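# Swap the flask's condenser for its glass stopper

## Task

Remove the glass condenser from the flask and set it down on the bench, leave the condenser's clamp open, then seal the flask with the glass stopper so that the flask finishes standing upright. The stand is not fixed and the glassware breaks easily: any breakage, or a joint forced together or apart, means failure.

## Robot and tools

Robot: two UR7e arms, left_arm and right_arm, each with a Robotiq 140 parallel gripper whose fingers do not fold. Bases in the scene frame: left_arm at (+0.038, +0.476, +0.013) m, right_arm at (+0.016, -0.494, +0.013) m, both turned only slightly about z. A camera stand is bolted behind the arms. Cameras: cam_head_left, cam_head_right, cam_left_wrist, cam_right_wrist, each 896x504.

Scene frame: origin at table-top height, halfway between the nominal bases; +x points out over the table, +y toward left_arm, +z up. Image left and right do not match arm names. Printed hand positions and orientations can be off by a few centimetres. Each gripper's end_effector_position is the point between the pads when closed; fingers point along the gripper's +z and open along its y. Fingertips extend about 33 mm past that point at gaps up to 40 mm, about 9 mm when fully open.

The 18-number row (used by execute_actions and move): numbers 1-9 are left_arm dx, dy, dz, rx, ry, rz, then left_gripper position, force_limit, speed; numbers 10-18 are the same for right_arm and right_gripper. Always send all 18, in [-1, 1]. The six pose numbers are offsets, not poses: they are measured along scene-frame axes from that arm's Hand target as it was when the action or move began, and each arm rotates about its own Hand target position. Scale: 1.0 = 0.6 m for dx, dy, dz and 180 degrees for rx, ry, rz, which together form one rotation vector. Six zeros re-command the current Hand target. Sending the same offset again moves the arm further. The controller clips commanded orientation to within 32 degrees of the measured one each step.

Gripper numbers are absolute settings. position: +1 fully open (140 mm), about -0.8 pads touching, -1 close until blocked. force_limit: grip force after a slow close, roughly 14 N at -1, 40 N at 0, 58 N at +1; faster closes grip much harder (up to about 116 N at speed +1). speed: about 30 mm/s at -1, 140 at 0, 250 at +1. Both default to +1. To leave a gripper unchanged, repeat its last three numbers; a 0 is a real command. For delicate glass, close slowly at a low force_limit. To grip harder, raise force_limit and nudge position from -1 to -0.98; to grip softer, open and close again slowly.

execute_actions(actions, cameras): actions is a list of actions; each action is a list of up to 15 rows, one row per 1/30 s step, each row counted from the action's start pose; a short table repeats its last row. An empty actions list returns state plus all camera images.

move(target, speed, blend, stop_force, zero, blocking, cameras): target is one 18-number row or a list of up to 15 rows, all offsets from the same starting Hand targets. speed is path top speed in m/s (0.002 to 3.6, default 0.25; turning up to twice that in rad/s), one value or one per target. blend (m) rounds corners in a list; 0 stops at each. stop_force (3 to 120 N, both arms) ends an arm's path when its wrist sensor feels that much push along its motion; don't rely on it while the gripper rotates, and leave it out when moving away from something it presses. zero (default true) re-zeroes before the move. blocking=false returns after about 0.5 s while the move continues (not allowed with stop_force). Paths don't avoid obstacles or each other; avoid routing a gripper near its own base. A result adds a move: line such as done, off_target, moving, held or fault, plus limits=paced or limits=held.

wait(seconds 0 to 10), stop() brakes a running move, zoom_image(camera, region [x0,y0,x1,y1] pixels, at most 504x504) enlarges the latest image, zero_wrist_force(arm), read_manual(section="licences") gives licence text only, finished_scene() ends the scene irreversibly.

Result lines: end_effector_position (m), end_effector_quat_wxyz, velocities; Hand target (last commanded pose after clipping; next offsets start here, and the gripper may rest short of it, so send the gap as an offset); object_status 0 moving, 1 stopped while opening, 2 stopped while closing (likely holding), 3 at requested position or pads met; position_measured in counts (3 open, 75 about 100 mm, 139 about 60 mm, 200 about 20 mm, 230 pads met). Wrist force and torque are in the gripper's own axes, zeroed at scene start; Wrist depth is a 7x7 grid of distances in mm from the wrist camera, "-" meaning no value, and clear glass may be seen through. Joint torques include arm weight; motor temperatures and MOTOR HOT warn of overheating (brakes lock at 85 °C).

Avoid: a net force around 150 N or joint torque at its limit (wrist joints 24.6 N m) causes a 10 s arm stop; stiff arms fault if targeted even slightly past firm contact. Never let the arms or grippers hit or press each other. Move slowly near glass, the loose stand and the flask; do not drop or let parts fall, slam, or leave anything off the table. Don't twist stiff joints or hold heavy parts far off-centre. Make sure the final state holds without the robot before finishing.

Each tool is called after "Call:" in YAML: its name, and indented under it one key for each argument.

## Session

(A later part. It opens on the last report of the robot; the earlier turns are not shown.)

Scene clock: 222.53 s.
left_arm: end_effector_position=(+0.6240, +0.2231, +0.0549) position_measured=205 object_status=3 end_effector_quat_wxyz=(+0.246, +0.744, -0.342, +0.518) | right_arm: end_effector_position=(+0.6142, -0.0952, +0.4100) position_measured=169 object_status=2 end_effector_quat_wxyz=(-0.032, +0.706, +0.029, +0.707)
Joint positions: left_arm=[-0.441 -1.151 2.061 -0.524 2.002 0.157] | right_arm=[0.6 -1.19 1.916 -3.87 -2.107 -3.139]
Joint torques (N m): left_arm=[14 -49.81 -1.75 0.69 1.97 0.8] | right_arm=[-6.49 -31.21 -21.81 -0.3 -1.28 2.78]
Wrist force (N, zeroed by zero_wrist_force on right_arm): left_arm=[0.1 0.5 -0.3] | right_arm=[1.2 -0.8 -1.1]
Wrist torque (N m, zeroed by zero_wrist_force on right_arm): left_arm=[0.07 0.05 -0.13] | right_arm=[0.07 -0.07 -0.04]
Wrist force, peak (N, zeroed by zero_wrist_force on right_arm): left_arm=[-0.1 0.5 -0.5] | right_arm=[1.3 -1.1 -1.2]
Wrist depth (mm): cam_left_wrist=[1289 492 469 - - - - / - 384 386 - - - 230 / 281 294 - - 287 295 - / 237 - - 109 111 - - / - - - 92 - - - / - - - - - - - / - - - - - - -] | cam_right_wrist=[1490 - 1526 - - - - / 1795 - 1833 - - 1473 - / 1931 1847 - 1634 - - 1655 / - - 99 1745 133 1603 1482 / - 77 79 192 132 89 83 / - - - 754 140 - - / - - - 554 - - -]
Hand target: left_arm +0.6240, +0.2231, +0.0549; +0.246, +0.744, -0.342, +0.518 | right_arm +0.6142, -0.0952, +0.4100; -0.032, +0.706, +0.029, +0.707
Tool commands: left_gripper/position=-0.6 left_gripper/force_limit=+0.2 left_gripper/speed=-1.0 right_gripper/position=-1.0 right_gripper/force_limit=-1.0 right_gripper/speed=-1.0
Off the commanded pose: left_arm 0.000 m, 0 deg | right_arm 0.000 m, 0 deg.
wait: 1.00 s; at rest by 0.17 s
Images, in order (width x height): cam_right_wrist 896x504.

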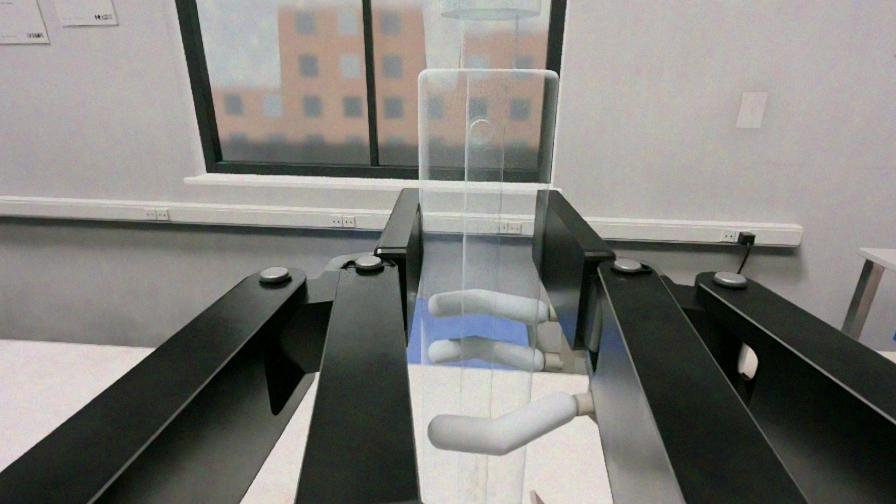

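Call:
move:
  target: [0, 0, 0, 0, 0, 0, -0.6, 0.2, -1, 0, 0, 0, 0, 0, 0, -0.98, -0.05, -1]

Call:
wait:
  seconds: 0.8

Call:
move:
  target: [0, 0, 0, 0, 0, 0, -0.6, 0.2, -1, 0, 0, 0.0133, 0, 0, 0, -0.98, -0.05, -1]
  speed: 0.01
  stop_force: 15
  cameras: ["cam_right_wrist"]

Scene clock: 223.47 s.
left_arm: end_effector_position=(+0.6240, +0.2231, +0.0549) position_measured=205 object_status=3 end_effector_quat_wxyz=(+0.246, +0.744, -0.342, +0.518) | right_arm: end_effector_position=(+0.6142, -0.0952, +0.4100) position_measured=169 object_status=2 end_effector_quat_wxyz=(-0.032, +0.706, +0.029, +0.707)
Joint positions: left_arm=[-0.441 -1.151 2.061 -0.524 2.002 0.157] | right_arm=[0.6 -1.19 1.916 -3.87 -2.107 -3.139]
Joint torques (N m): left_arm=[13.46 -48.71 -2.88 0.59 1.96 0.87] | right_arm=[-6.47 -30.58 -18.9 -0.51 -2.53 2.66]
Wrist force (N, zeroed by zero_wrist_force on right_arm): left_arm=[0.4 0.0 -0.3] | right_arm=[1.2 -1.0 -1.2]
Wrist torque (N m, zeroed by zero_wrist_force on right_arm): left_arm=[-0.04 -0.01 -0.13] | right_arm=[0.03 -0.05 -0.04]
Wrist force, peak (N, zeroed by zero_wrist_force on right_arm): left_arm=[0.0 0.7 -0.5] | right_arm=[1.3 -1.2 -1.2]
Wrist depth (mm): cam_left_wrist=[1176 476 - - - - - / 361 408 - - 347 - - / - 280 - - 295 - - / 228 227 229 109 109 234 233 / - - - 92 - - - / - - - - - - - / - - - - - - -] | cam_right_wrist=[1847 - - - 1508 1482 - / - - - - - 1440 - / - - 1710 - - 1677 - / 2338 1916 99 1902 133 1745 - / - 77 79 192 132 89 84 / - - - - 140 - - / - - - 547 - - -]
Hand target: left_arm +0.6240, +0.2231, +0.0549; +0.246, +0.744, -0.342, +0.518 | right_arm +0.6142, -0.0952, +0.4100; -0.032, +0.706, +0.029, +0.707
Off the commanded pose: left_arm 0.000 m, 0 deg | right_arm 0.000 m, 0 deg.
move: done

Scene clock: 224.27 s.
left_arm: end_effector_position=(+0.6240, +0.2231, +0.0549) position_measured=205 object_status=3 end_effector_quat_wxyz=(+0.246, +0.744, -0.342, +0.518) | right_arm: end_effector_position=(+0.6142, -0.0952, +0.4100) position_measured=169 object_status=2 end_effector_quat_wxyz=(-0.032, +0.706, +0.029, +0.707)
Joint positions: left_arm=[-0.441 -1.151 2.061 -0.524 2.002 0.157] | right_arm=[0.6 -1.19 1.916 -3.87 -2.107 -3.139]
Joint torques (N m): left_arm=[13.77 -48.76 -2.73 0.51 1.78 0.81] | right_arm=[-5.79 -29.98 -15.63 -0.42 -2.47 2.66]
Wrist force (N, zeroed by zero_wrist_force on right_arm): left_arm=[0.0 0.5 -0.5] | right_arm=[1.4 -0.9 -1.3]
Wrist torque (N m, zeroed by zero_wrist_force on right_arm): left_arm=[0.06 0.07 -0.13] | right_arm=[0.05 -0.10 -0.04]
Wrist force, peak (N, zeroed by zero_wrist_force on right_arm): left_arm=[0.1 0.8 -0.2] | right_arm=[1.4 -1.1 -1.2]
Wrist depth (mm): cam_left_wrist=[- - 516 - - - - / - - - 344 301 - - / - - - 281 - 284 - / - - - 111 108 244 - / - - - 92 - - - / - - - - - - - / - - - - - - -] | cam_right_wrist=[1960 - - - - - 1393 / - - 1902 1644 - 1508 1634 / 1931 2235 2089 1833 1563 1710 - / 1931 - 99 1807 133 1644 1722 / 2338 77 79 192 132 89 89 / - - - - - - - / - - - - - - -]
Hand target: left_arm +0.6240, +0.2231, +0.0549; +0.246, +0.744, -0.342, +0.518 | right_arm +0.6142, -0.0952, +0.4100; -0.032, +0.706, +0.029, +0.707
Tool commands: left_gripper/position=-0.6 left_gripper/force_limit=+0.2 left_gripper/speed=-1.0 right_gripper/position=-0.98 right_gripper/force_limit=-0.05 right_gripper/speed=-1.0
Off the commanded pose: left_arm 0.000 m, 0 deg | right_arm 0.000 m, 0 deg.
wait: 0.80 s; at rest by 0.17 s

Scene clock: 226.03 s.
left_arm: end_effector_position=(+0.6240, +0.2231, +0.0549) position_measured=205 object_status=3 end_effector_quat_wxyz=(+0.246, +0.744, -0.342, +0.518) | right_arm: end_effector_position=(+0.6142, -0.0952, +0.4180) position_measured=169 object_status=2 end_effector_quat_wxyz=(-0.032, +0.706, +0.029, +0.707)
Joint positions: left_arm=[-0.441 -1.151 2.061 -0.524 2.002 0.157] | right_arm=[0.6 -1.204 1.909 -3.85 -2.107 -3.139]
Joint torques (N m): left_arm=[14.17 -49.02 -2.57 0.64 1.79 0.76] | right_arm=[-5.9 -45.85 -25.86 -0.96 -2 1.08]
Wrist force (N, zeroed by zero_wrist_force on right_arm): left_arm=[0.3 0.2 -0.3] | right_arm=[-2.1 -0.2 -1.0]
Wrist torque (N m, zeroed by zero_wrist_force on right_arm): left_arm=[0.00 -0.01 -0.13] | right_arm=[0.06 -0.10 0.02]
Wrist force, peak (N, zeroed by zero_wrist_force on right_arm): left_arm=[0.3 0.7 -0.5] | right_arm=[-5.2 -0.3 -1.1]
Wrist depth (mm): cam_left_wrist=[1159 490 - - - - - / 387 385 388 - 339 - 228 / - 264 271 - - 289 - / - - 245 108 111 238 225 / - - - 92 - - - / - - - - - - - / - - - - - - -] | cam_right_wrist=[1710 1833 - - 1499 1208 - / - - 1722 1623 - - 1508 / 1916 2178 - - - - - / 1782 - 102 1734 133 1563 1593 / - 77 79 201 - 89 1554 / - - - 694 - - - / - - - - - - -]
Hand target: left_arm +0.6240, +0.2231, +0.0549; +0.246, +0.744, -0.342, +0.518 | right_arm +0.6142, -0.0952, +0.4180; -0.032, +0.706, +0.029, +0.707
Off the commanded pose: left_arm 0.000 m, 0 deg | right_arm 0.000 m, 0 deg.
move: done
Images, in order (width x height): cam_right_wrist 896x504.

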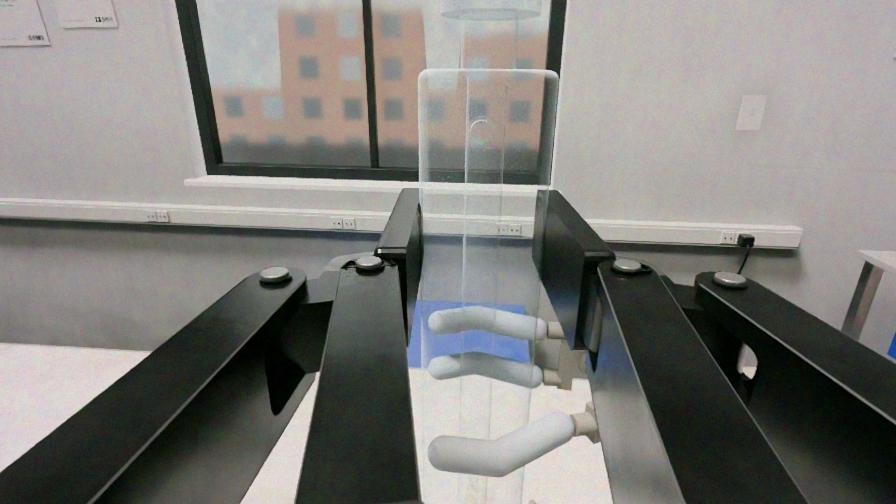

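Call:
move:
  target: [0, 0, 0, 0, 0, 0, -0.6, 0.2, -1, 0, 0, 0.08, 0, 0, 0, -0.98, -0.05, -1]
  speed: 0.03
  stop_force: 8
  cameras: ["cam_right_wrist", "cam_head_left"]

Call:
zoom_image:
  camera: "cam_head_left"
  region: [500, 20, 640, 220]

Scene clock: 229.00 s.
left_arm: end_effector_position=(+0.6240, +0.2231, +0.0549) position_measured=205 object_status=3 end_effector_quat_wxyz=(+0.246, +0.744, -0.342, +0.518) | right_arm: end_effector_position=(+0.6142, -0.0952, +0.4660) position_measured=169 object_status=2 end_effector_quat_wxyz=(-0.032, +0.706, +0.029, +0.707)
Joint positions: left_arm=[-0.441 -1.151 2.061 -0.524 2.002 0.157] | right_arm=[0.6 -1.275 1.859 -3.729 -2.107 -3.139]
Joint torques (N m): left_arm=[13.6 -48.62 -2.01 0.55 1.75 0.69] | right_arm=[-4.54 -43.68 -28.27 -0.89 1.23 2.53]
Wrist force (N, zeroed by zero_wrist_force on right_arm): left_arm=[0.4 0.5 -0.1] | right_arm=[-1.5 -0.3 -0.5]
Wrist torque (N m, zeroed by zero_wrist_force on right_arm): left_arm=[0.07 -0.01 -0.12] | right_arm=[-0.03 -0.19 0.02]
Wrist force, peak (N, zeroed by zero_wrist_force on right_arm): left_arm=[0.4 0.6 -0.7] | right_arm=[-2.5 -0.2 -1.0]
Wrist depth (mm): cam_left_wrist=[- 1289 512 559 - - 214 / - 384 370 - - - - / - - 287 278 - 280 - / 226 - - 111 108 - - / - - - 92 - - - / - - - - - - - / - - - - - - -] | cam_right_wrist=[1593 1666 - - - 1456 - / 1874 1795 - - - 1634 - / - 1795 - - - - - / - 1916 108 1795 133 1655 - / - 77 79 1634 - 89 83 / - - - 1465 - - - / - - - 222 - - -]
Hand target: left_arm +0.6240, +0.2231, +0.0549; +0.246, +0.744, -0.342, +0.518 | right_arm +0.6142, -0.0952, +0.4660; -0.032, +0.706, +0.029, +0.707
Off the commanded pose: left_arm 0.000 m, 0 deg | right_arm 0.000 m, 0 deg.
move: done
Images, in order (width x height): cam_head_left 896x504, cam_right_wrist 896x504.

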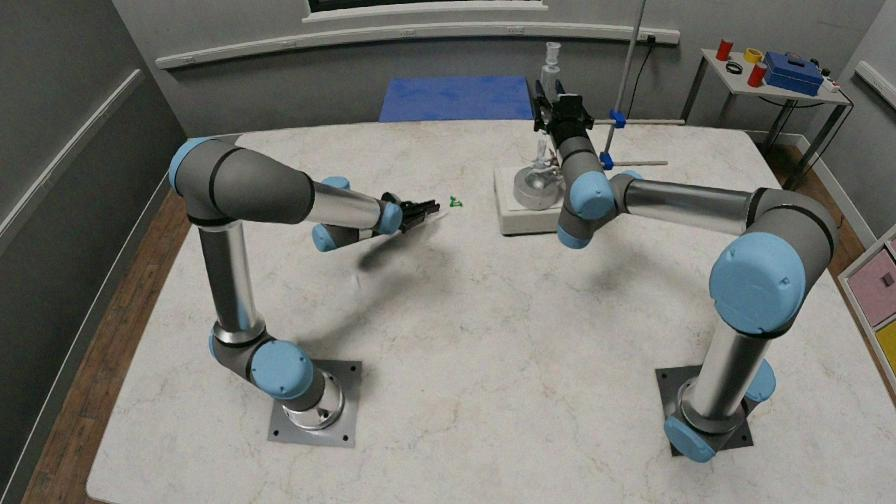

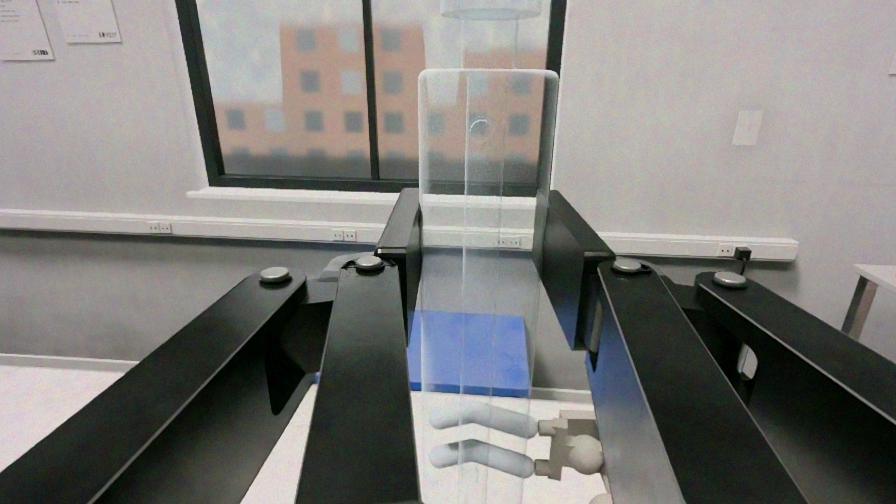

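Scaled by 2.520 from the camera's 896x504 image, which has a finer 1280x720 frame.

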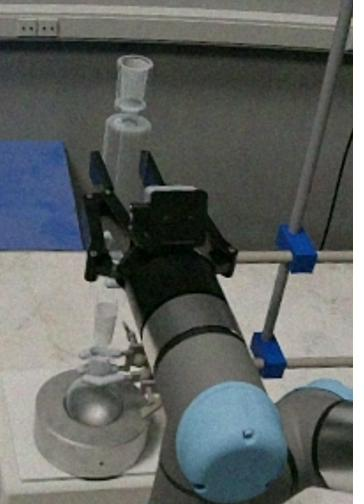

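Call:
move:
  target:
    - [0, 0, 0, 0, 0, 0, -0.6, 0.2, -1, 0, 0, 0.045, 0, 0, 0, -0.98, -0.05, -1]
    - [0, 0, 0, 0, 0, 0, -0.6, 0.2, -1, -0.025, 0.16, 0.05, 0, 0, 0, -0.98, -0.05, -1]
  speed: 0.06
  blend: [0.008, 0]
  stop_force: 10
  cameras: ["cam_right_wrist", "cam_head_left", "cam_head_right"]

Call:
zoom_image:
  camera: "cam_head_left"
  region: [480, 20, 640, 240]

Scene clock: 233.17 s.
left_arm: end_effector_position=(+0.6240, +0.2231, +0.0549) position_measured=205 object_status=3 end_effector_quat_wxyz=(+0.246, +0.744, -0.342, +0.518) | right_arm: end_effector_position=(+0.6142, -0.0952, +0.4712) position_measured=169 object_status=2 end_effector_quat_wxyz=(-0.032, +0.706, +0.029, +0.707)
Joint positions: left_arm=[-0.441 -1.151 2.061 -0.524 2.002 0.157] | right_arm=[0.6 -1.282 1.853 -3.715 -2.107 -3.139]
Joint torques (N m): left_arm=[12.87 -48.86 -2.68 0.54 1.76 0.72] | right_arm=[2.4 -36.8 -20.9 -6.86 1.91 -0.23]
Wrist force (N, zeroed by zero_wrist_force on right_arm): left_arm=[0.2 0.1 -0.4] | right_arm=[-10.3 0.5 0.9]
Wrist torque (N m, zeroed by zero_wrist_force on right_arm): left_arm=[-0.03 0.03 -0.13] | right_arm=[-0.03 -0.23 -0.05]
Wrist force, peak (N, zeroed by zero_wrist_force on right_arm): left_arm=[0.3 0.3 -0.7] | right_arm=[-22.0 2.5 2.6]
Wrist depth (mm): cam_left_wrist=[- 439 - - - - - / - 380 388 - - - - / - 267 - - - 284 - / 239 237 230 109 108 242 - / - - - 92 - - - / - - - - - - - / - - - - - - -] | cam_right_wrist=[1677 1623 1603 1666 - - - / - 1655 1526 1623 - - 1432 / - 1847 1833 - 1758 - - / 2197 1782 107 1795 133 1535 1874 / - 77 79 1734 - 92 - / - - - 1499 - - - / - - - 216 - - -]
Hand target: left_arm +0.6240, +0.2231, +0.0549; +0.246, +0.744, -0.342, +0.518 | right_arm +0.6142, -0.0952, +0.4712; -0.032, +0.706, +0.029, +0.707 (not the last commanded pose)
Off the commanded pose: left_arm 0.000 m, 0 deg | right_arm 0.100 m, 0 deg.
move: contact (right_arm); path passed 0 of 2 targets
Images, in order (width x height): cam_head_left 896x504, cam_head_right 896x504, cam_right_wrist 896x504.

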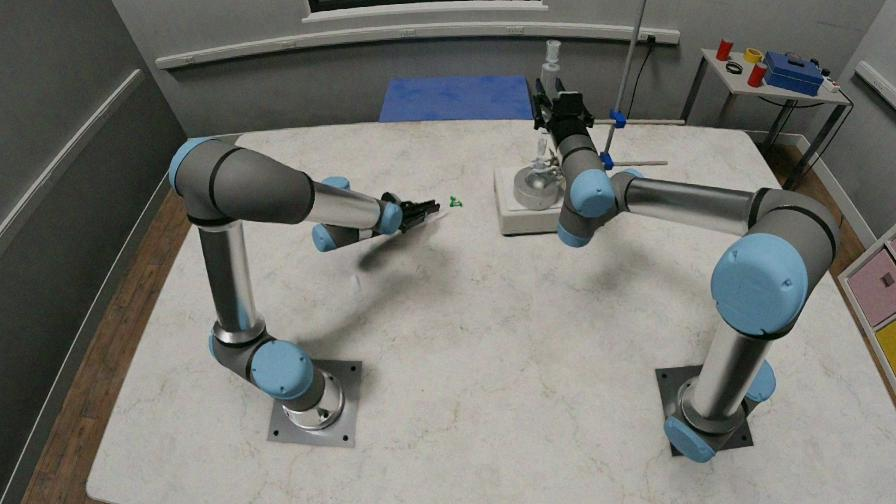

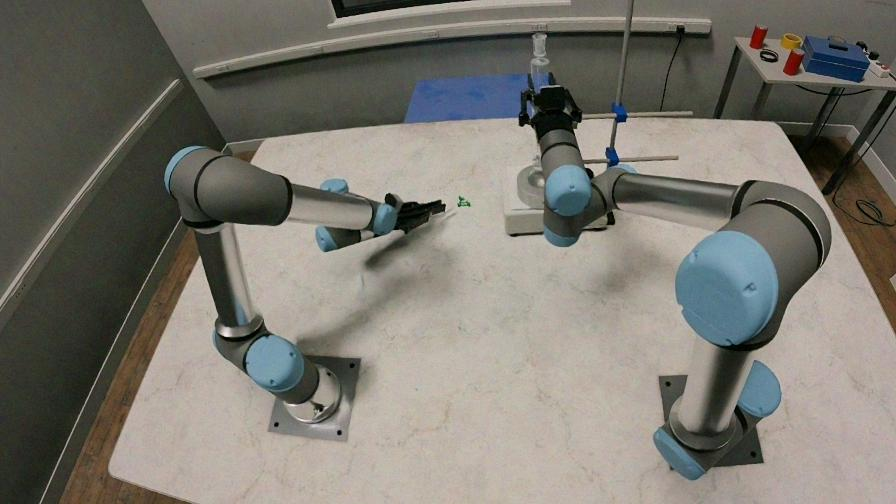

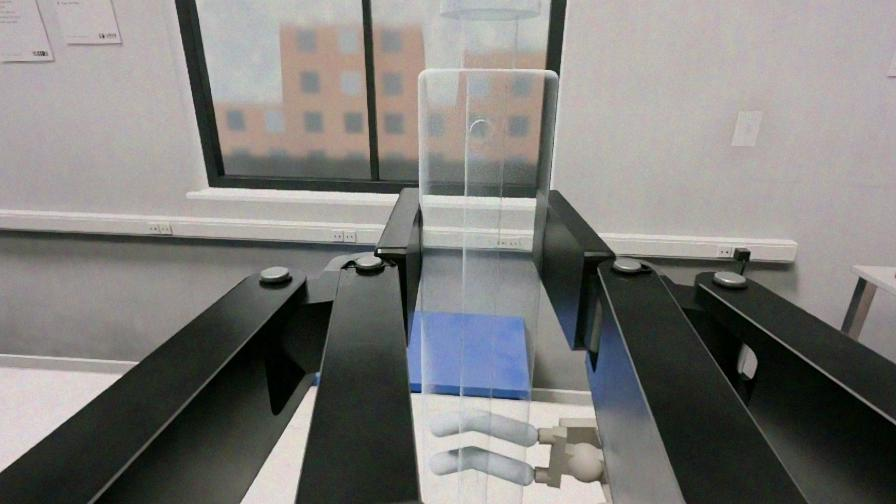

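Scaled by 2.291 from the camera's 896x504 image, which has a finer 1280x720 frame.

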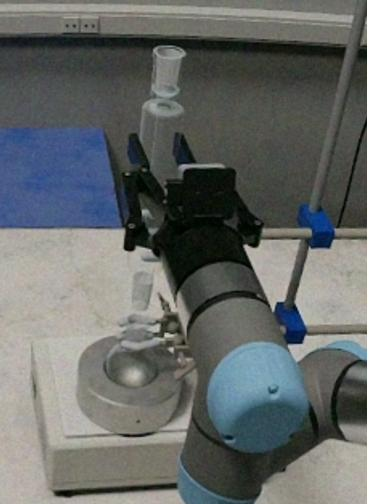

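Call:
move:
  target: [0, 0, 0, 0, 0, 0, -0.6, 0.2, -1, 0, 0, -0.0087, 0, 0, 0, -0.98, -0.05, -1]
  speed: 0.03
  cameras: ["cam_right_wrist", "cam_head_left", "cam_head_right", "cam_left_wrist"]

Call:
zoom_image:
  camera: "cam_head_left"
  region: [510, 120, 590, 200]

Call:
zoom_image:
  camera: "cam_head_right"
  region: [510, 120, 590, 200]

Scene clock: 235.03 s.
left_arm: end_effector_position=(+0.6240, +0.2231, +0.0549) position_measured=205 object_status=3 end_effector_quat_wxyz=(+0.246, +0.744, -0.342, +0.518) | right_arm: end_effector_position=(+0.6142, -0.0952, +0.4661) position_measured=169 object_status=2 end_effector_quat_wxyz=(-0.032, +0.706, +0.029, +0.707)
Joint positions: left_arm=[-0.441 -1.151 2.061 -0.524 2.002 0.157] | right_arm=[0.6 -1.275 1.859 -3.728 -2.107 -3.139]
Joint torques (N m): left_arm=[13.6 -49.37 -2.18 0.68 1.74 0.7] | right_arm=[2.13 -28.87 -14.89 -3.98 2 0.76]
Wrist force (N, zeroed by zero_wrist_force on right_arm): left_arm=[0.1 0.2 -0.3] | right_arm=[-1.3 -0.4 -0.7]
Wrist torque (N m, zeroed by zero_wrist_force on right_arm): left_arm=[0.00 0.05 -0.12] | right_arm=[-0.02 -0.14 0.04]
Wrist force, peak (N, zeroed by zero_wrist_force on right_arm): left_arm=[0.3 -0.2 -0.8] | right_arm=[-10.5 0.5 1.0]
Wrist depth (mm): cam_left_wrist=[- - - - - 251 - / 362 365 - 364 312 - - / - - - 282 282 285 - / - 231 - 108 222 - - / - 200 - 92 - - - / - - - - - - - / - - - - - - -] | cam_right_wrist=[1666 1666 - 1623 1400 - - / 1931 1677 1666 1644 1554 1490 - / 1902 2007 1745 1807 1734 2275 1677 / 2255 1847 98 1820 133 1644 1644 / - 77 79 1795 - 89 89 / - - - 1448 - - - / - - - - - - -]
Hand target: left_arm +0.6240, +0.2231, +0.0549; +0.246, +0.744, -0.342, +0.518 | right_arm +0.6142, -0.0952, +0.4660; -0.032, +0.706, +0.029, +0.707
Off the commanded pose: left_arm 0.000 m, 0 deg | right_arm 0.000 m, 0 deg.
move: done

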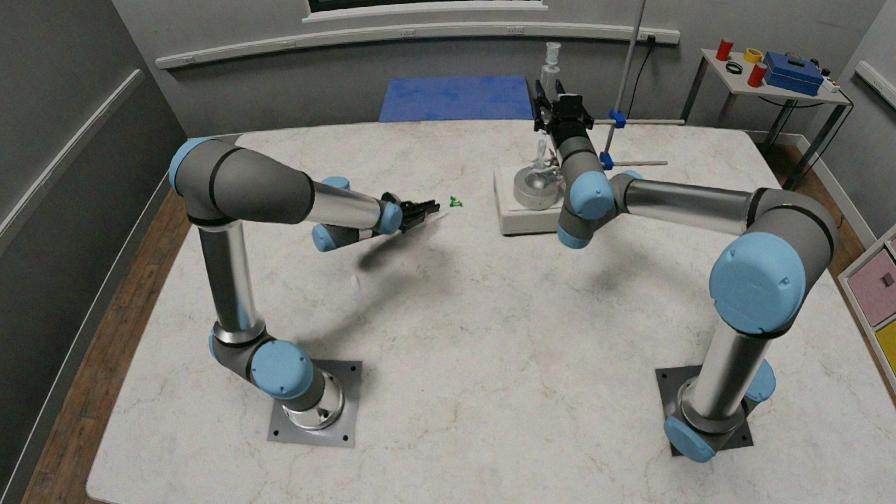

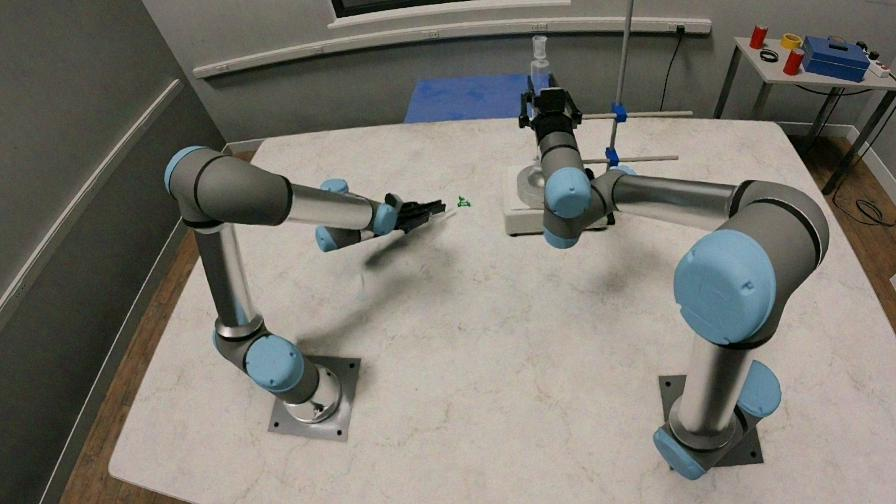

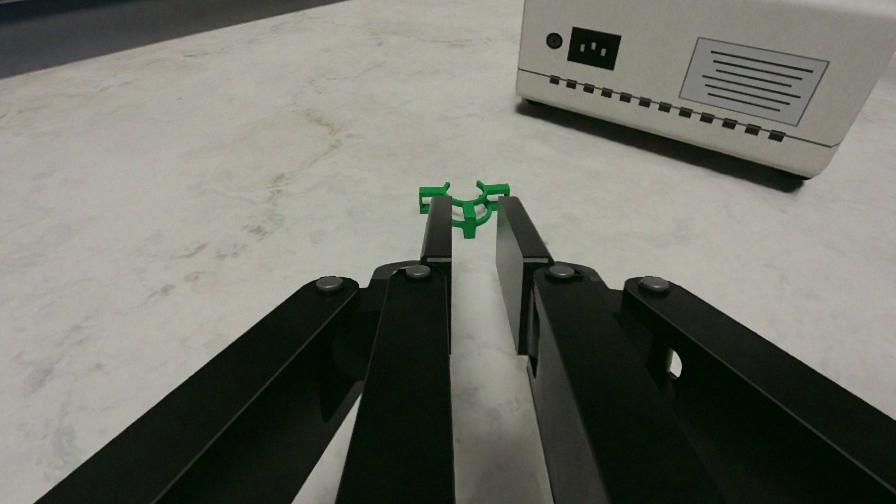

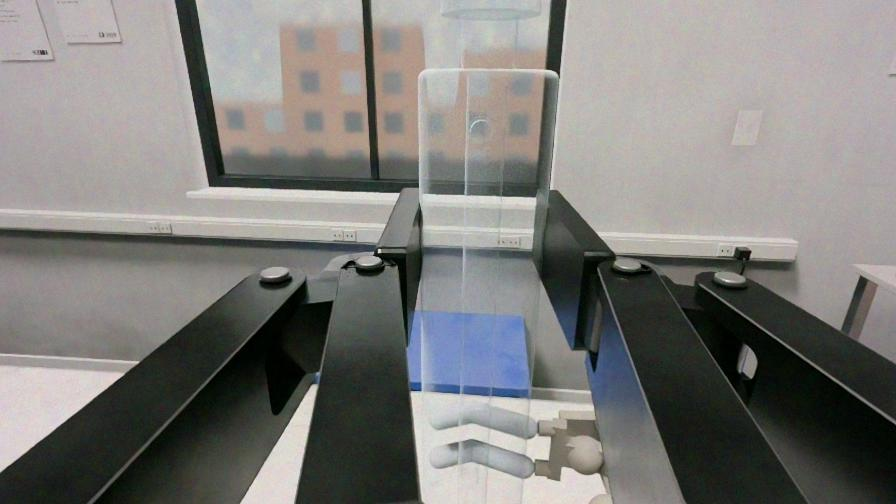

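Scaled by 6.300 from the camera's 896x504 image, which has a finer 1280x720 frame.

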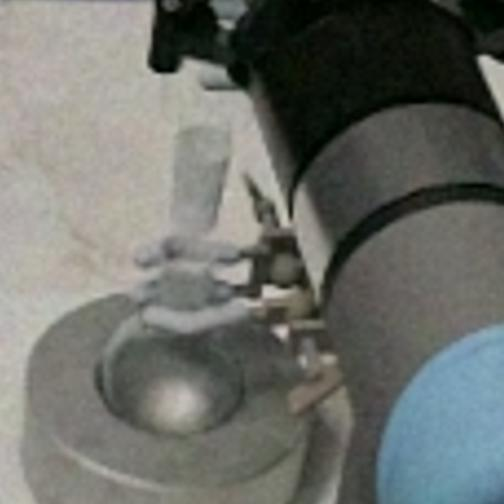

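Scaled by 6.300 from the camera's 896x504 image, which has a finer 1280x720 frame.

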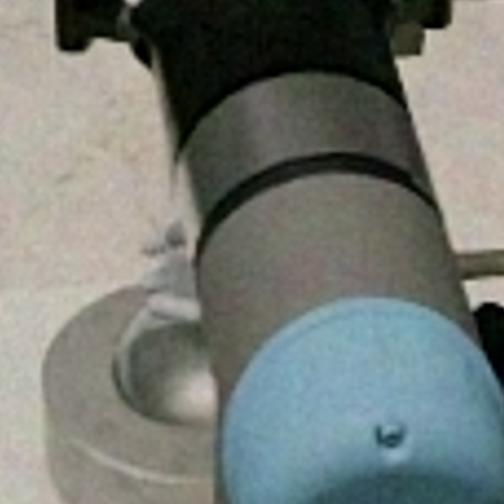

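Call:
execute_actions:
  actions: []

Scene clock: 237.93 s.
left_arm: end_effector_position=(+0.6240, +0.2231, +0.0549) position_measured=205 object_status=3 end_effector_quat_wxyz=(+0.246, +0.744, -0.342, +0.518) | right_arm: end_effector_position=(+0.6142, -0.0952, +0.4660) position_measured=169 object_status=2 end_effector_quat_wxyz=(-0.032, +0.706, +0.029, +0.707)
Joint positions: left_arm=[-0.441 -1.151 2.061 -0.524 2.002 0.157] | right_arm=[0.6 -1.275 1.859 -3.728 -2.107 -3.139]
Joint velocities: within noise
Joint torques (N m): left_arm=[13.94 -48.8 -2.89 0.46 1.7 0.69] | right_arm=[3.59 -30.29 -15.67 -4.12 1.46 1.87]
Motor temperatures (°C): left_arm=[36 37 41 46 47 35] | right_arm=[41 34 35 40 38 39]
Wrist force (N, zeroed by zero_wrist_force on right_arm): left_arm=[0.2 0.5 -0.2] | right_arm=[-1.1 -0.4 -0.8]
Wrist torque (N m, zeroed by zero_wrist_force on right_arm): left_arm=[0.06 0.02 -0.13] | right_arm=[-0.01 -0.19 0.04]
Wrist force, peak (N, zeroed by zero_wrist_force on right_arm): left_arm=[0.2 0.6 -0.6] | right_arm=[-1.3 -0.5 -1.0]
Wrist depth (mm): cam_left_wrist=[- - - - - 261 - / - - 372 - 316 - - / 281 - 280 - - - 277 / - - 239 111 108 - 234 / 193 - - 93 - 203 - / - - - - - - - / - - - - - - -] | cam_right_wrist=[1722 - - - - 1517 - / 1745 - - - - 1544 1526 / 2072 1508 1860 - 1820 1782 - / 1960 1807 107 1745 133 1623 1770 / 2142 77 79 1734 - 89 1465 / - - - 1482 - - - / - - - 620 - - -]
Hand target: left_arm +0.6240, +0.2231, +0.0549; +0.246, +0.744, -0.342, +0.518 | right_arm +0.6142, -0.0952, +0.4660; -0.032, +0.706, +0.029, +0.707
Tool commands: left_gripper/position=-0.6 left_gripper/force_limit=+0.2 left_gripper/speed=-1.0 right_gripper/position=-0.98 right_gripper/force_limit=-0.05 right_gripper/speed=-1.0
Off the commanded pose: left_arm 0.000 m, 0 deg | right_arm 0.000 m, 0 deg.

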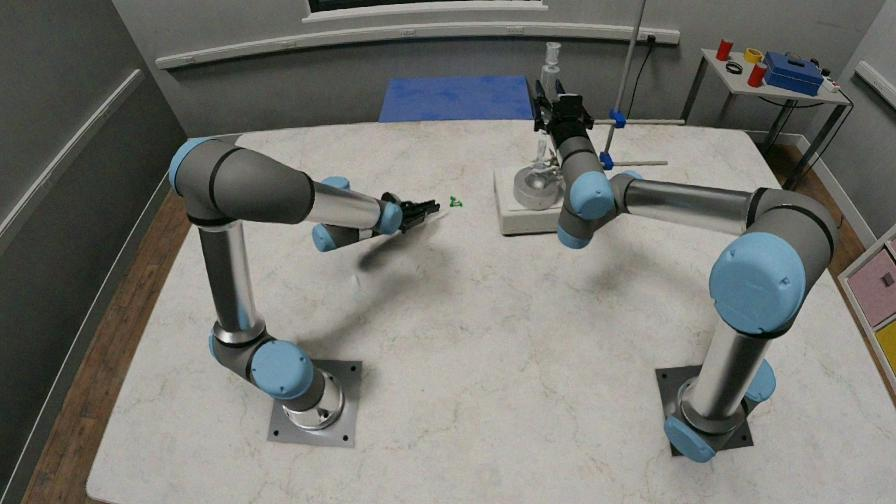

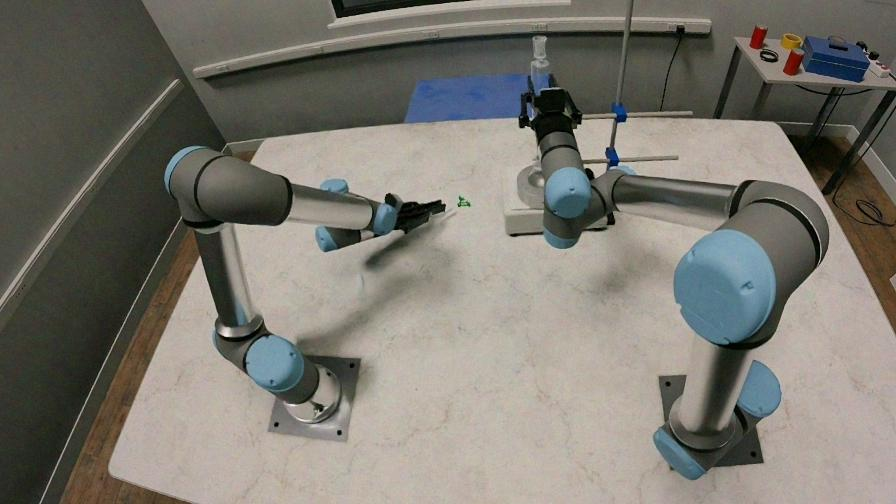

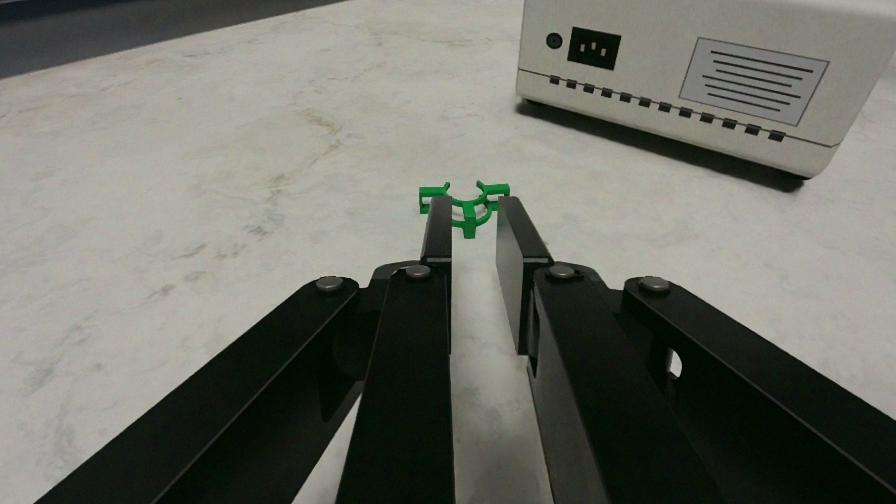

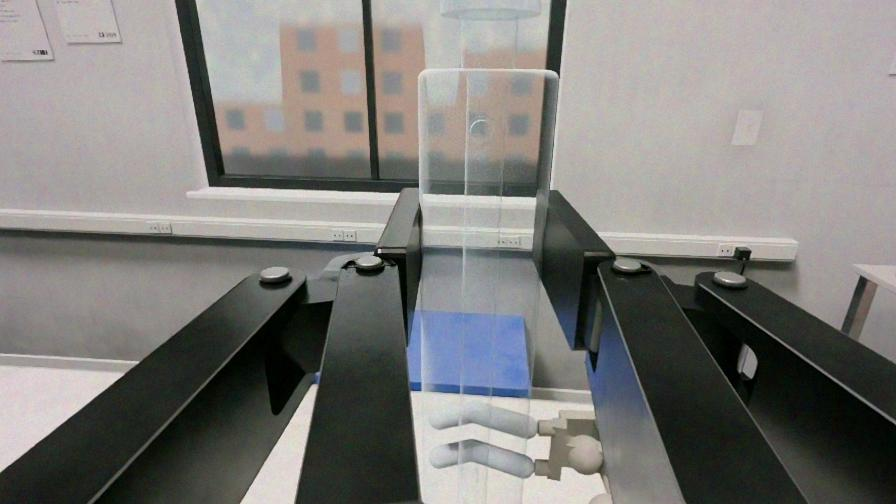

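Call:
move:
  target:
    - [-0.2067,-0.1385,0.4085,-0.0927,-0.0617,-0.0704,-0.6,0.2,-1,0,0,0,0,0,0,-0.98,-0.05,-1]
  speed: 0.15
  cameras: ["cam_left_wrist"]

Scene clock: 242.73 s.
left_arm: end_effector_position=(+0.5001, +0.1401, +0.2998) position_measured=205 object_status=3 end_effector_quat_wxyz=(+0.372, +0.605, -0.365, +0.601) | right_arm: end_effector_position=(+0.6142, -0.0952, +0.4660) position_measured=169 object_status=2 end_effector_quat_wxyz=(-0.032, +0.706, +0.029, +0.707)
Joint positions: left_arm=[-0.633 -1.668 2.199 -0.531 2.062 -0.011] | right_arm=[0.6 -1.275 1.859 -3.729 -2.107 -3.139]
Joint torques (N m): left_arm=[-13.61 -33.89 -7.9 -0.15 -2.47 -1.12] | right_arm=[2.39 -30.82 -15.31 -4.18 1.27 2.48]
Wrist force (N, zeroed by zero_wrist_force on right_arm): left_arm=[-0.7 0.2 0.5] | right_arm=[-1.1 -0.3 -0.9]
Wrist torque (N m, zeroed by zero_wrist_force on right_arm): left_arm=[0.07 0.23 0.04] | right_arm=[0.01 -0.19 0.04]
Wrist force, peak (N, zeroed by zero_wrist_force on right_arm): left_arm=[0.0 0.7 -0.9] | right_arm=[-1.3 -0.4 -1.0]
Wrist depth (mm): cam_left_wrist=[- - 2227 2618 - - 320 / - 1660 2645 2790 - 412 331 / - - 1984 1881 2330 2116 1840 / - - 1124 108 108 - 2031 / - - - 92 - - - / - - - - - - - / - - - - - - -] | cam_right_wrist=[1710 - - - - - 1424 / 1945 1945 1593 - - - 1563 / - 2023 - 1634 1573 - 1634 / 2235 2023 108 124 133 1655 1644 / 2072 77 79 1655 - - - / - - - 1448 - - - / - - - 611 - - -]
Hand target: left_arm +0.5000, +0.1400, +0.3000; +0.372, +0.605, -0.365, +0.601 | right_arm +0.6142, -0.0952, +0.4660; -0.032, +0.706, +0.029, +0.707
Off the commanded pose: left_arm 0.000 m, 0 deg | right_arm 0.000 m, 0 deg.
move: done
Images, in order (width x height): cam_left_wrist 896x504.

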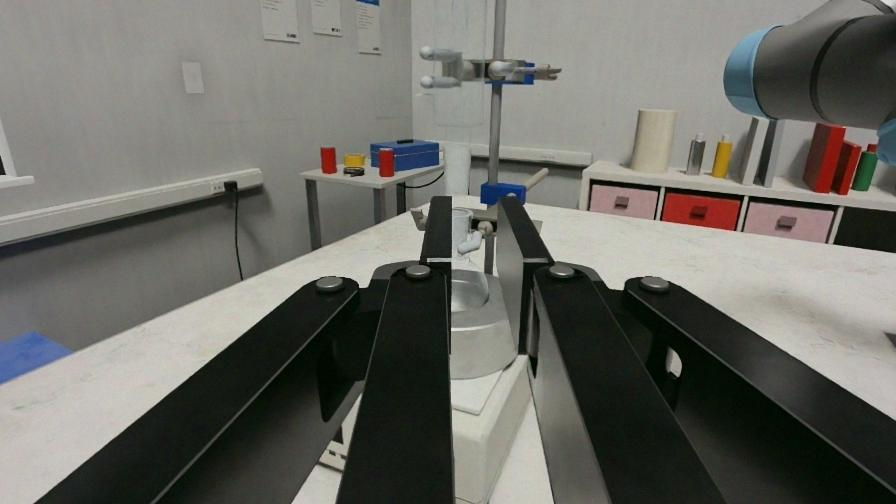

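Call:
zoom_image:
  camera: "cam_left_wrist"
  region: [370, 0, 590, 300]

Scaled by 1.680 from the camera's 896x504 image, which has a finer 1280x720 frame.

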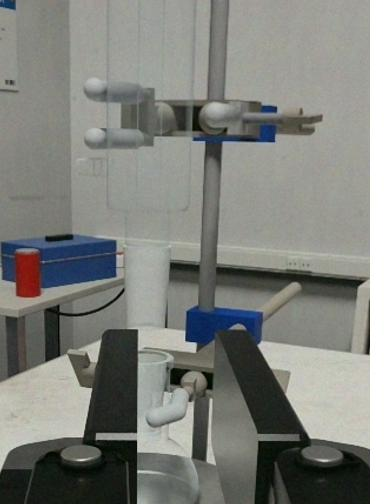

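Call:
move:
  target:
    - [0,0,-0.1,0,0,0,-0.6,0.2,-1,0,0,0,0,0,0,-0.98,-0.05,-1]
  speed: 0.15
  cameras: ["cam_left_wrist"]

Call:
zoom_image:
  camera: "cam_left_wrist"
  region: [390, 0, 530, 200]

Scene clock: 244.50 s.
left_arm: end_effector_position=(+0.5000, +0.1400, +0.2401) position_measured=205 object_status=3 end_effector_quat_wxyz=(+0.372, +0.605, -0.365, +0.601) | right_arm: end_effector_position=(+0.6142, -0.0952, +0.4660) position_measured=169 object_status=2 end_effector_quat_wxyz=(-0.032, +0.706, +0.029, +0.707)
Joint positions: left_arm=[-0.633 -1.562 2.288 -0.726 2.062 -0.011] | right_arm=[0.6 -1.275 1.859 -3.729 -2.107 -3.139]
Joint torques (N m): left_arm=[-8.56 -7 -6.02 -4.43 1.65 -1.31] | right_arm=[3.14 -29.55 -14.18 -4.13 1.42 2.54]
Wrist force (N, zeroed by zero_wrist_force on right_arm): left_arm=[-0.6 0.8 0.8] | right_arm=[-1.1 -0.4 -0.8]
Wrist torque (N m, zeroed by zero_wrist_force on right_arm): left_arm=[0.20 0.23 0.02] | right_arm=[-0.03 -0.18 0.04]
Wrist force, peak (N, zeroed by zero_wrist_force on right_arm): left_arm=[-1.9 0.7 0.7] | right_arm=[-1.3 -0.4 -0.9]
Wrist depth (mm): cam_left_wrist=[- - 2465 - - 2227 326 / - - - 2048 - 2189 - / 1351 1548 1984 510 1924 2116 1853 / - - - 111 111 - - / - - - 92 - - - / - - - - - - - / - - - - - - -] | cam_right_wrist=[1710 - - 1378 1490 - 1482 / 1734 - - - - 1573 1440 / - - - - - - 1583 / - 1860 107 125 133 1722 1603 / - 77 79 1634 - 89 89 / - - - 1734 - - - / - - - 216 - - -]
Hand target: left_arm +0.5000, +0.1400, +0.2400; +0.372, +0.605, -0.365, +0.601 | right_arm +0.6142, -0.0952, +0.4660; -0.032, +0.706, +0.029, +0.707
Off the commanded pose: left_arm 0.000 m, 0 deg | right_arm 0.000 m, 0 deg.
move: done
Images, in order (width x height): cam_left_wrist 896x504.

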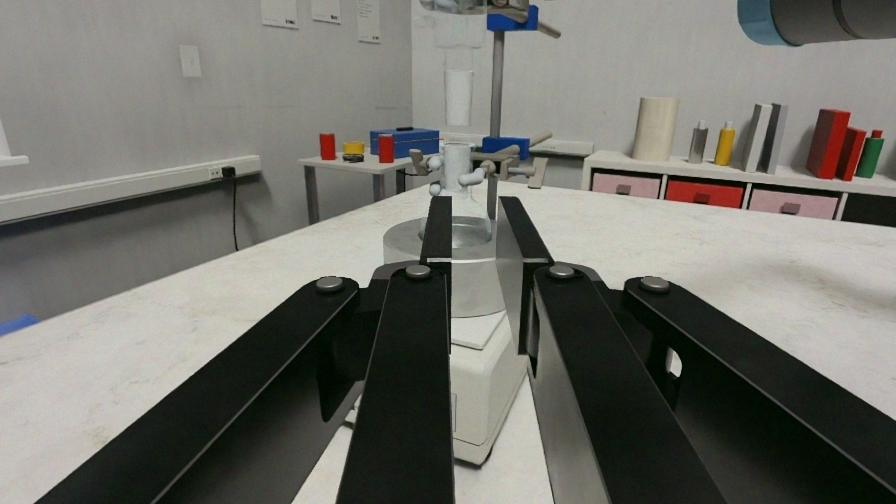

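Scaled by 2.520 from the camera's 896x504 image, which has a finer 1280x720 frame.

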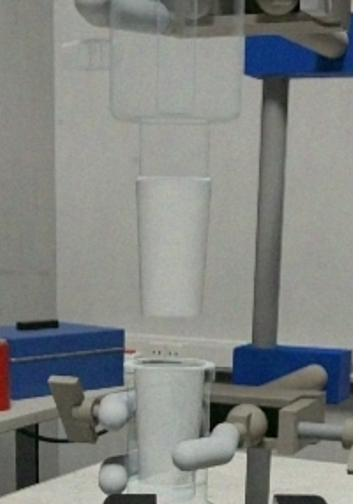

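Call:
move:
  target:
    - [0,0,0,0,0,0,-0.6,0.2,-1,-0.0133,-0.0012,-0.0075,0,0,0,-0.98,-0.05,-1]
  speed: 0.01
  stop_force: 4
  cameras: ["cam_left_wrist"]

Call:
zoom_image:
  camera: "cam_left_wrist"
  region: [390, 0, 530, 200]

Scene clock: 247.50 s.
left_arm: end_effector_position=(+0.5000, +0.1400, +0.2400) position_measured=205 object_status=3 end_effector_quat_wxyz=(+0.372, +0.605, -0.365, +0.601) | right_arm: end_effector_position=(+0.6062, -0.0959, +0.4615) position_measured=169 object_status=2 end_effector_quat_wxyz=(-0.032, +0.706, +0.029, +0.707)
Joint positions: left_arm=[-0.633 -1.562 2.289 -0.727 2.062 -0.011] | right_arm=[0.61 -1.28 1.88 -3.744 -2.116 -3.139]
Joint torques (N m): left_arm=[8.7 -8.52 -5.65 -4.52 1.97 -1.25] | right_arm=[6.71 -44.44 -15.38 -4.27 -2.57 -0.14]
Wrist force (N, zeroed by zero_wrist_force on right_arm): left_arm=[-0.9 0.8 0.6] | right_arm=[-1.3 0.0 0.0]
Wrist torque (N m, zeroed by zero_wrist_force on right_arm): left_arm=[0.20 0.30 0.03] | right_arm=[-0.01 -0.13 0.01]
Wrist force, peak (N, zeroed by zero_wrist_force on right_arm): left_arm=[-0.8 0.7 0.8] | right_arm=[-1.7 0.1 0.2]
Wrist depth (mm): cam_left_wrist=[- - 2098 2418 - - 336 / - - - 2418 - 2134 - / 1520 1649 2514 - 2170 2152 1881 / - 1558 819 108 108 867 - / - - - 92 - 641 - / - - - - - - - / - - - - - - -] | cam_right_wrist=[1666 1688 1499 - 1554 - - / - - - 1677 1508 1722 - / 1945 - 1820 - 1758 1544 1677 / - 1745 108 125 133 1644 - / 1960 77 79 1688 - 89 89 / - - - 1508 - - - / - - - 657 - - -]
Hand target: left_arm +0.5000, +0.1400, +0.2400; +0.372, +0.605, -0.365, +0.601 | right_arm +0.6062, -0.0959, +0.4615; -0.032, +0.706, +0.029, +0.707
Off the commanded pose: left_arm 0.000 m, 0 deg | right_arm 0.000 m, 0 deg.
move: done
Images, in order (width x height): cam_left_wrist 896x504.

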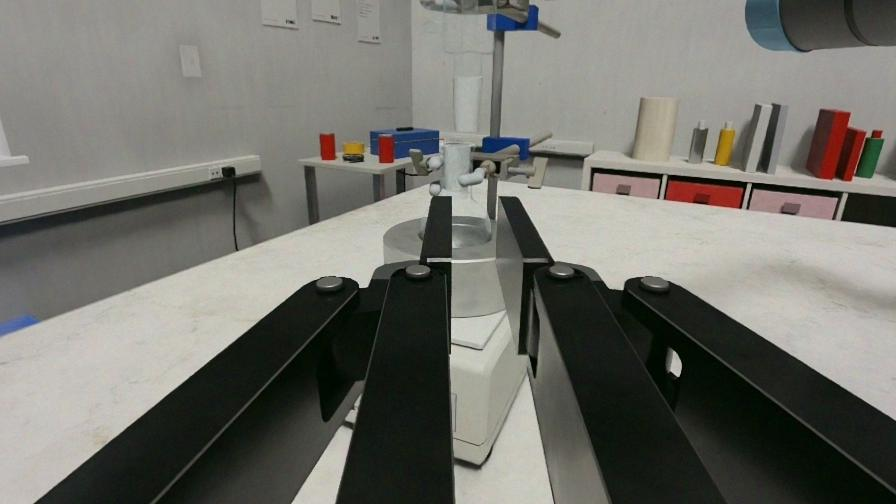

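Scaled by 2.520 from the camera's 896x504 image, which has a finer 1280x720 frame.

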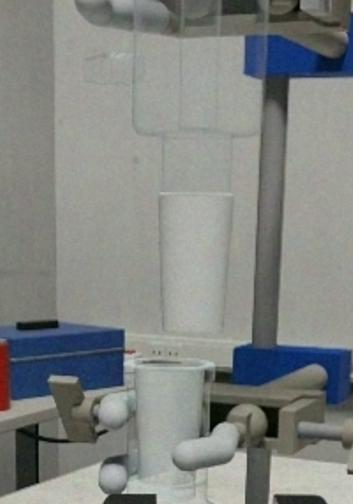

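Call:
move:
  target:
    - [0,0,0,0,0,0,-0.6,0.2,-1,-0.0058,0.0661,0,0,0,0,-0.98,-0.05,-1]
  speed: 0.015
  stop_force: 4
  cameras: ["cam_left_wrist", "cam_right_wrist"]

Call:
zoom_image:
  camera: "cam_left_wrist"
  region: [370, 0, 570, 200]

Scene clock: 251.53 s.
left_arm: end_effector_position=(+0.5000, +0.1400, +0.2400) position_measured=205 object_status=3 end_effector_quat_wxyz=(+0.372, +0.605, -0.365, +0.601) | right_arm: end_effector_position=(+0.6027, -0.0563, +0.4615) position_measured=169 object_status=2 end_effector_quat_wxyz=(-0.032, +0.706, +0.029, +0.707)
Joint positions: left_arm=[-0.633 -1.562 2.289 -0.727 2.062 -0.011] | right_arm=[0.682 -1.216 1.79 -3.718 -2.188 -3.139]
Joint torques (N m): left_arm=[9.43 -8.23 -5.43 -4.55 1.9 -1.15] | right_arm=[5.97 -32.91 -28.21 -0.55 -2.51 -2.42]
Wrist force (N, zeroed by zero_wrist_force on right_arm): left_arm=[-0.3 0.7 0.6] | right_arm=[-1.6 -0.3 0.2]
Wrist torque (N m, zeroed by zero_wrist_force on right_arm): left_arm=[0.16 0.16 0.02] | right_arm=[-0.07 -0.06 0.00]
Wrist force, peak (N, zeroed by zero_wrist_force on right_arm): left_arm=[-0.9 0.7 0.8] | right_arm=[-1.8 0.0 0.2]
Wrist depth (mm): cam_left_wrist=[- 1607 2618 - - - 302 / - 1660 - - - 1968 - / 1322 1776 - - 2618 2064 1881 / - - - 109 109 - - / - - - 92 - - - / - - - - - - - / - - - - - - -] | cam_right_wrist=[1666 1807 - 1644 1644 - - / 1677 2404 - - 1593 - - / - - 1874 1847 1699 1517 - / - 1490 107 - 133 1603 1688 / - 77 79 1666 - 92 1745 / - - - - - - - / - - - - - - -]
Hand target: left_arm +0.5000, +0.1400, +0.2400; +0.372, +0.605, -0.365, +0.601 | right_arm +0.6027, -0.0563, +0.4615; -0.032, +0.706, +0.029, +0.707
Off the commanded pose: left_arm 0.000 m, 0 deg | right_arm 0.000 m, 0 deg.
move: done
Images, in order (width x height): cam_left_wrist 896x504, cam_right_wrist 896x504.

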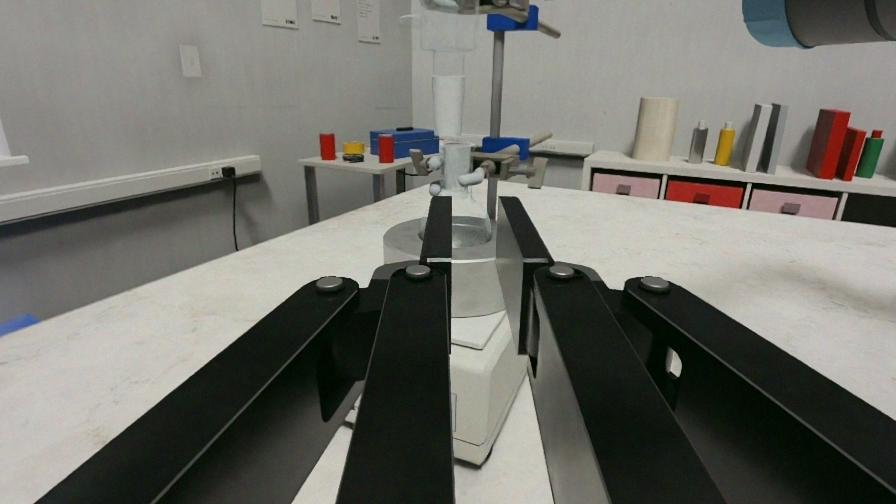

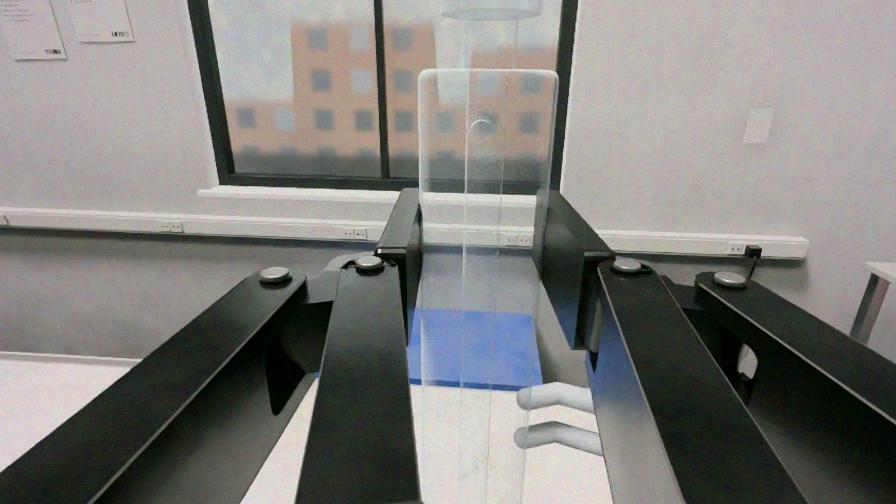

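Scaled by 2.520 from the camera's 896x504 image, which has a finer 1280x720 frame.

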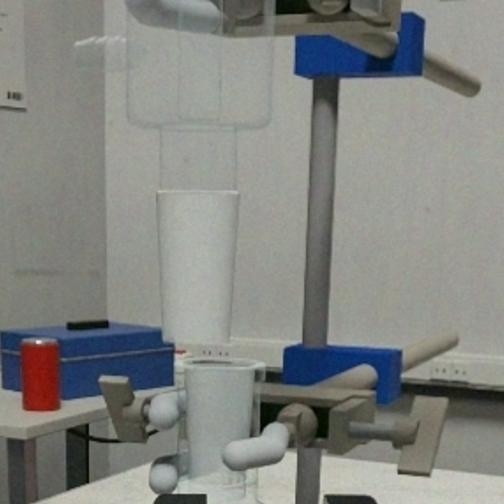

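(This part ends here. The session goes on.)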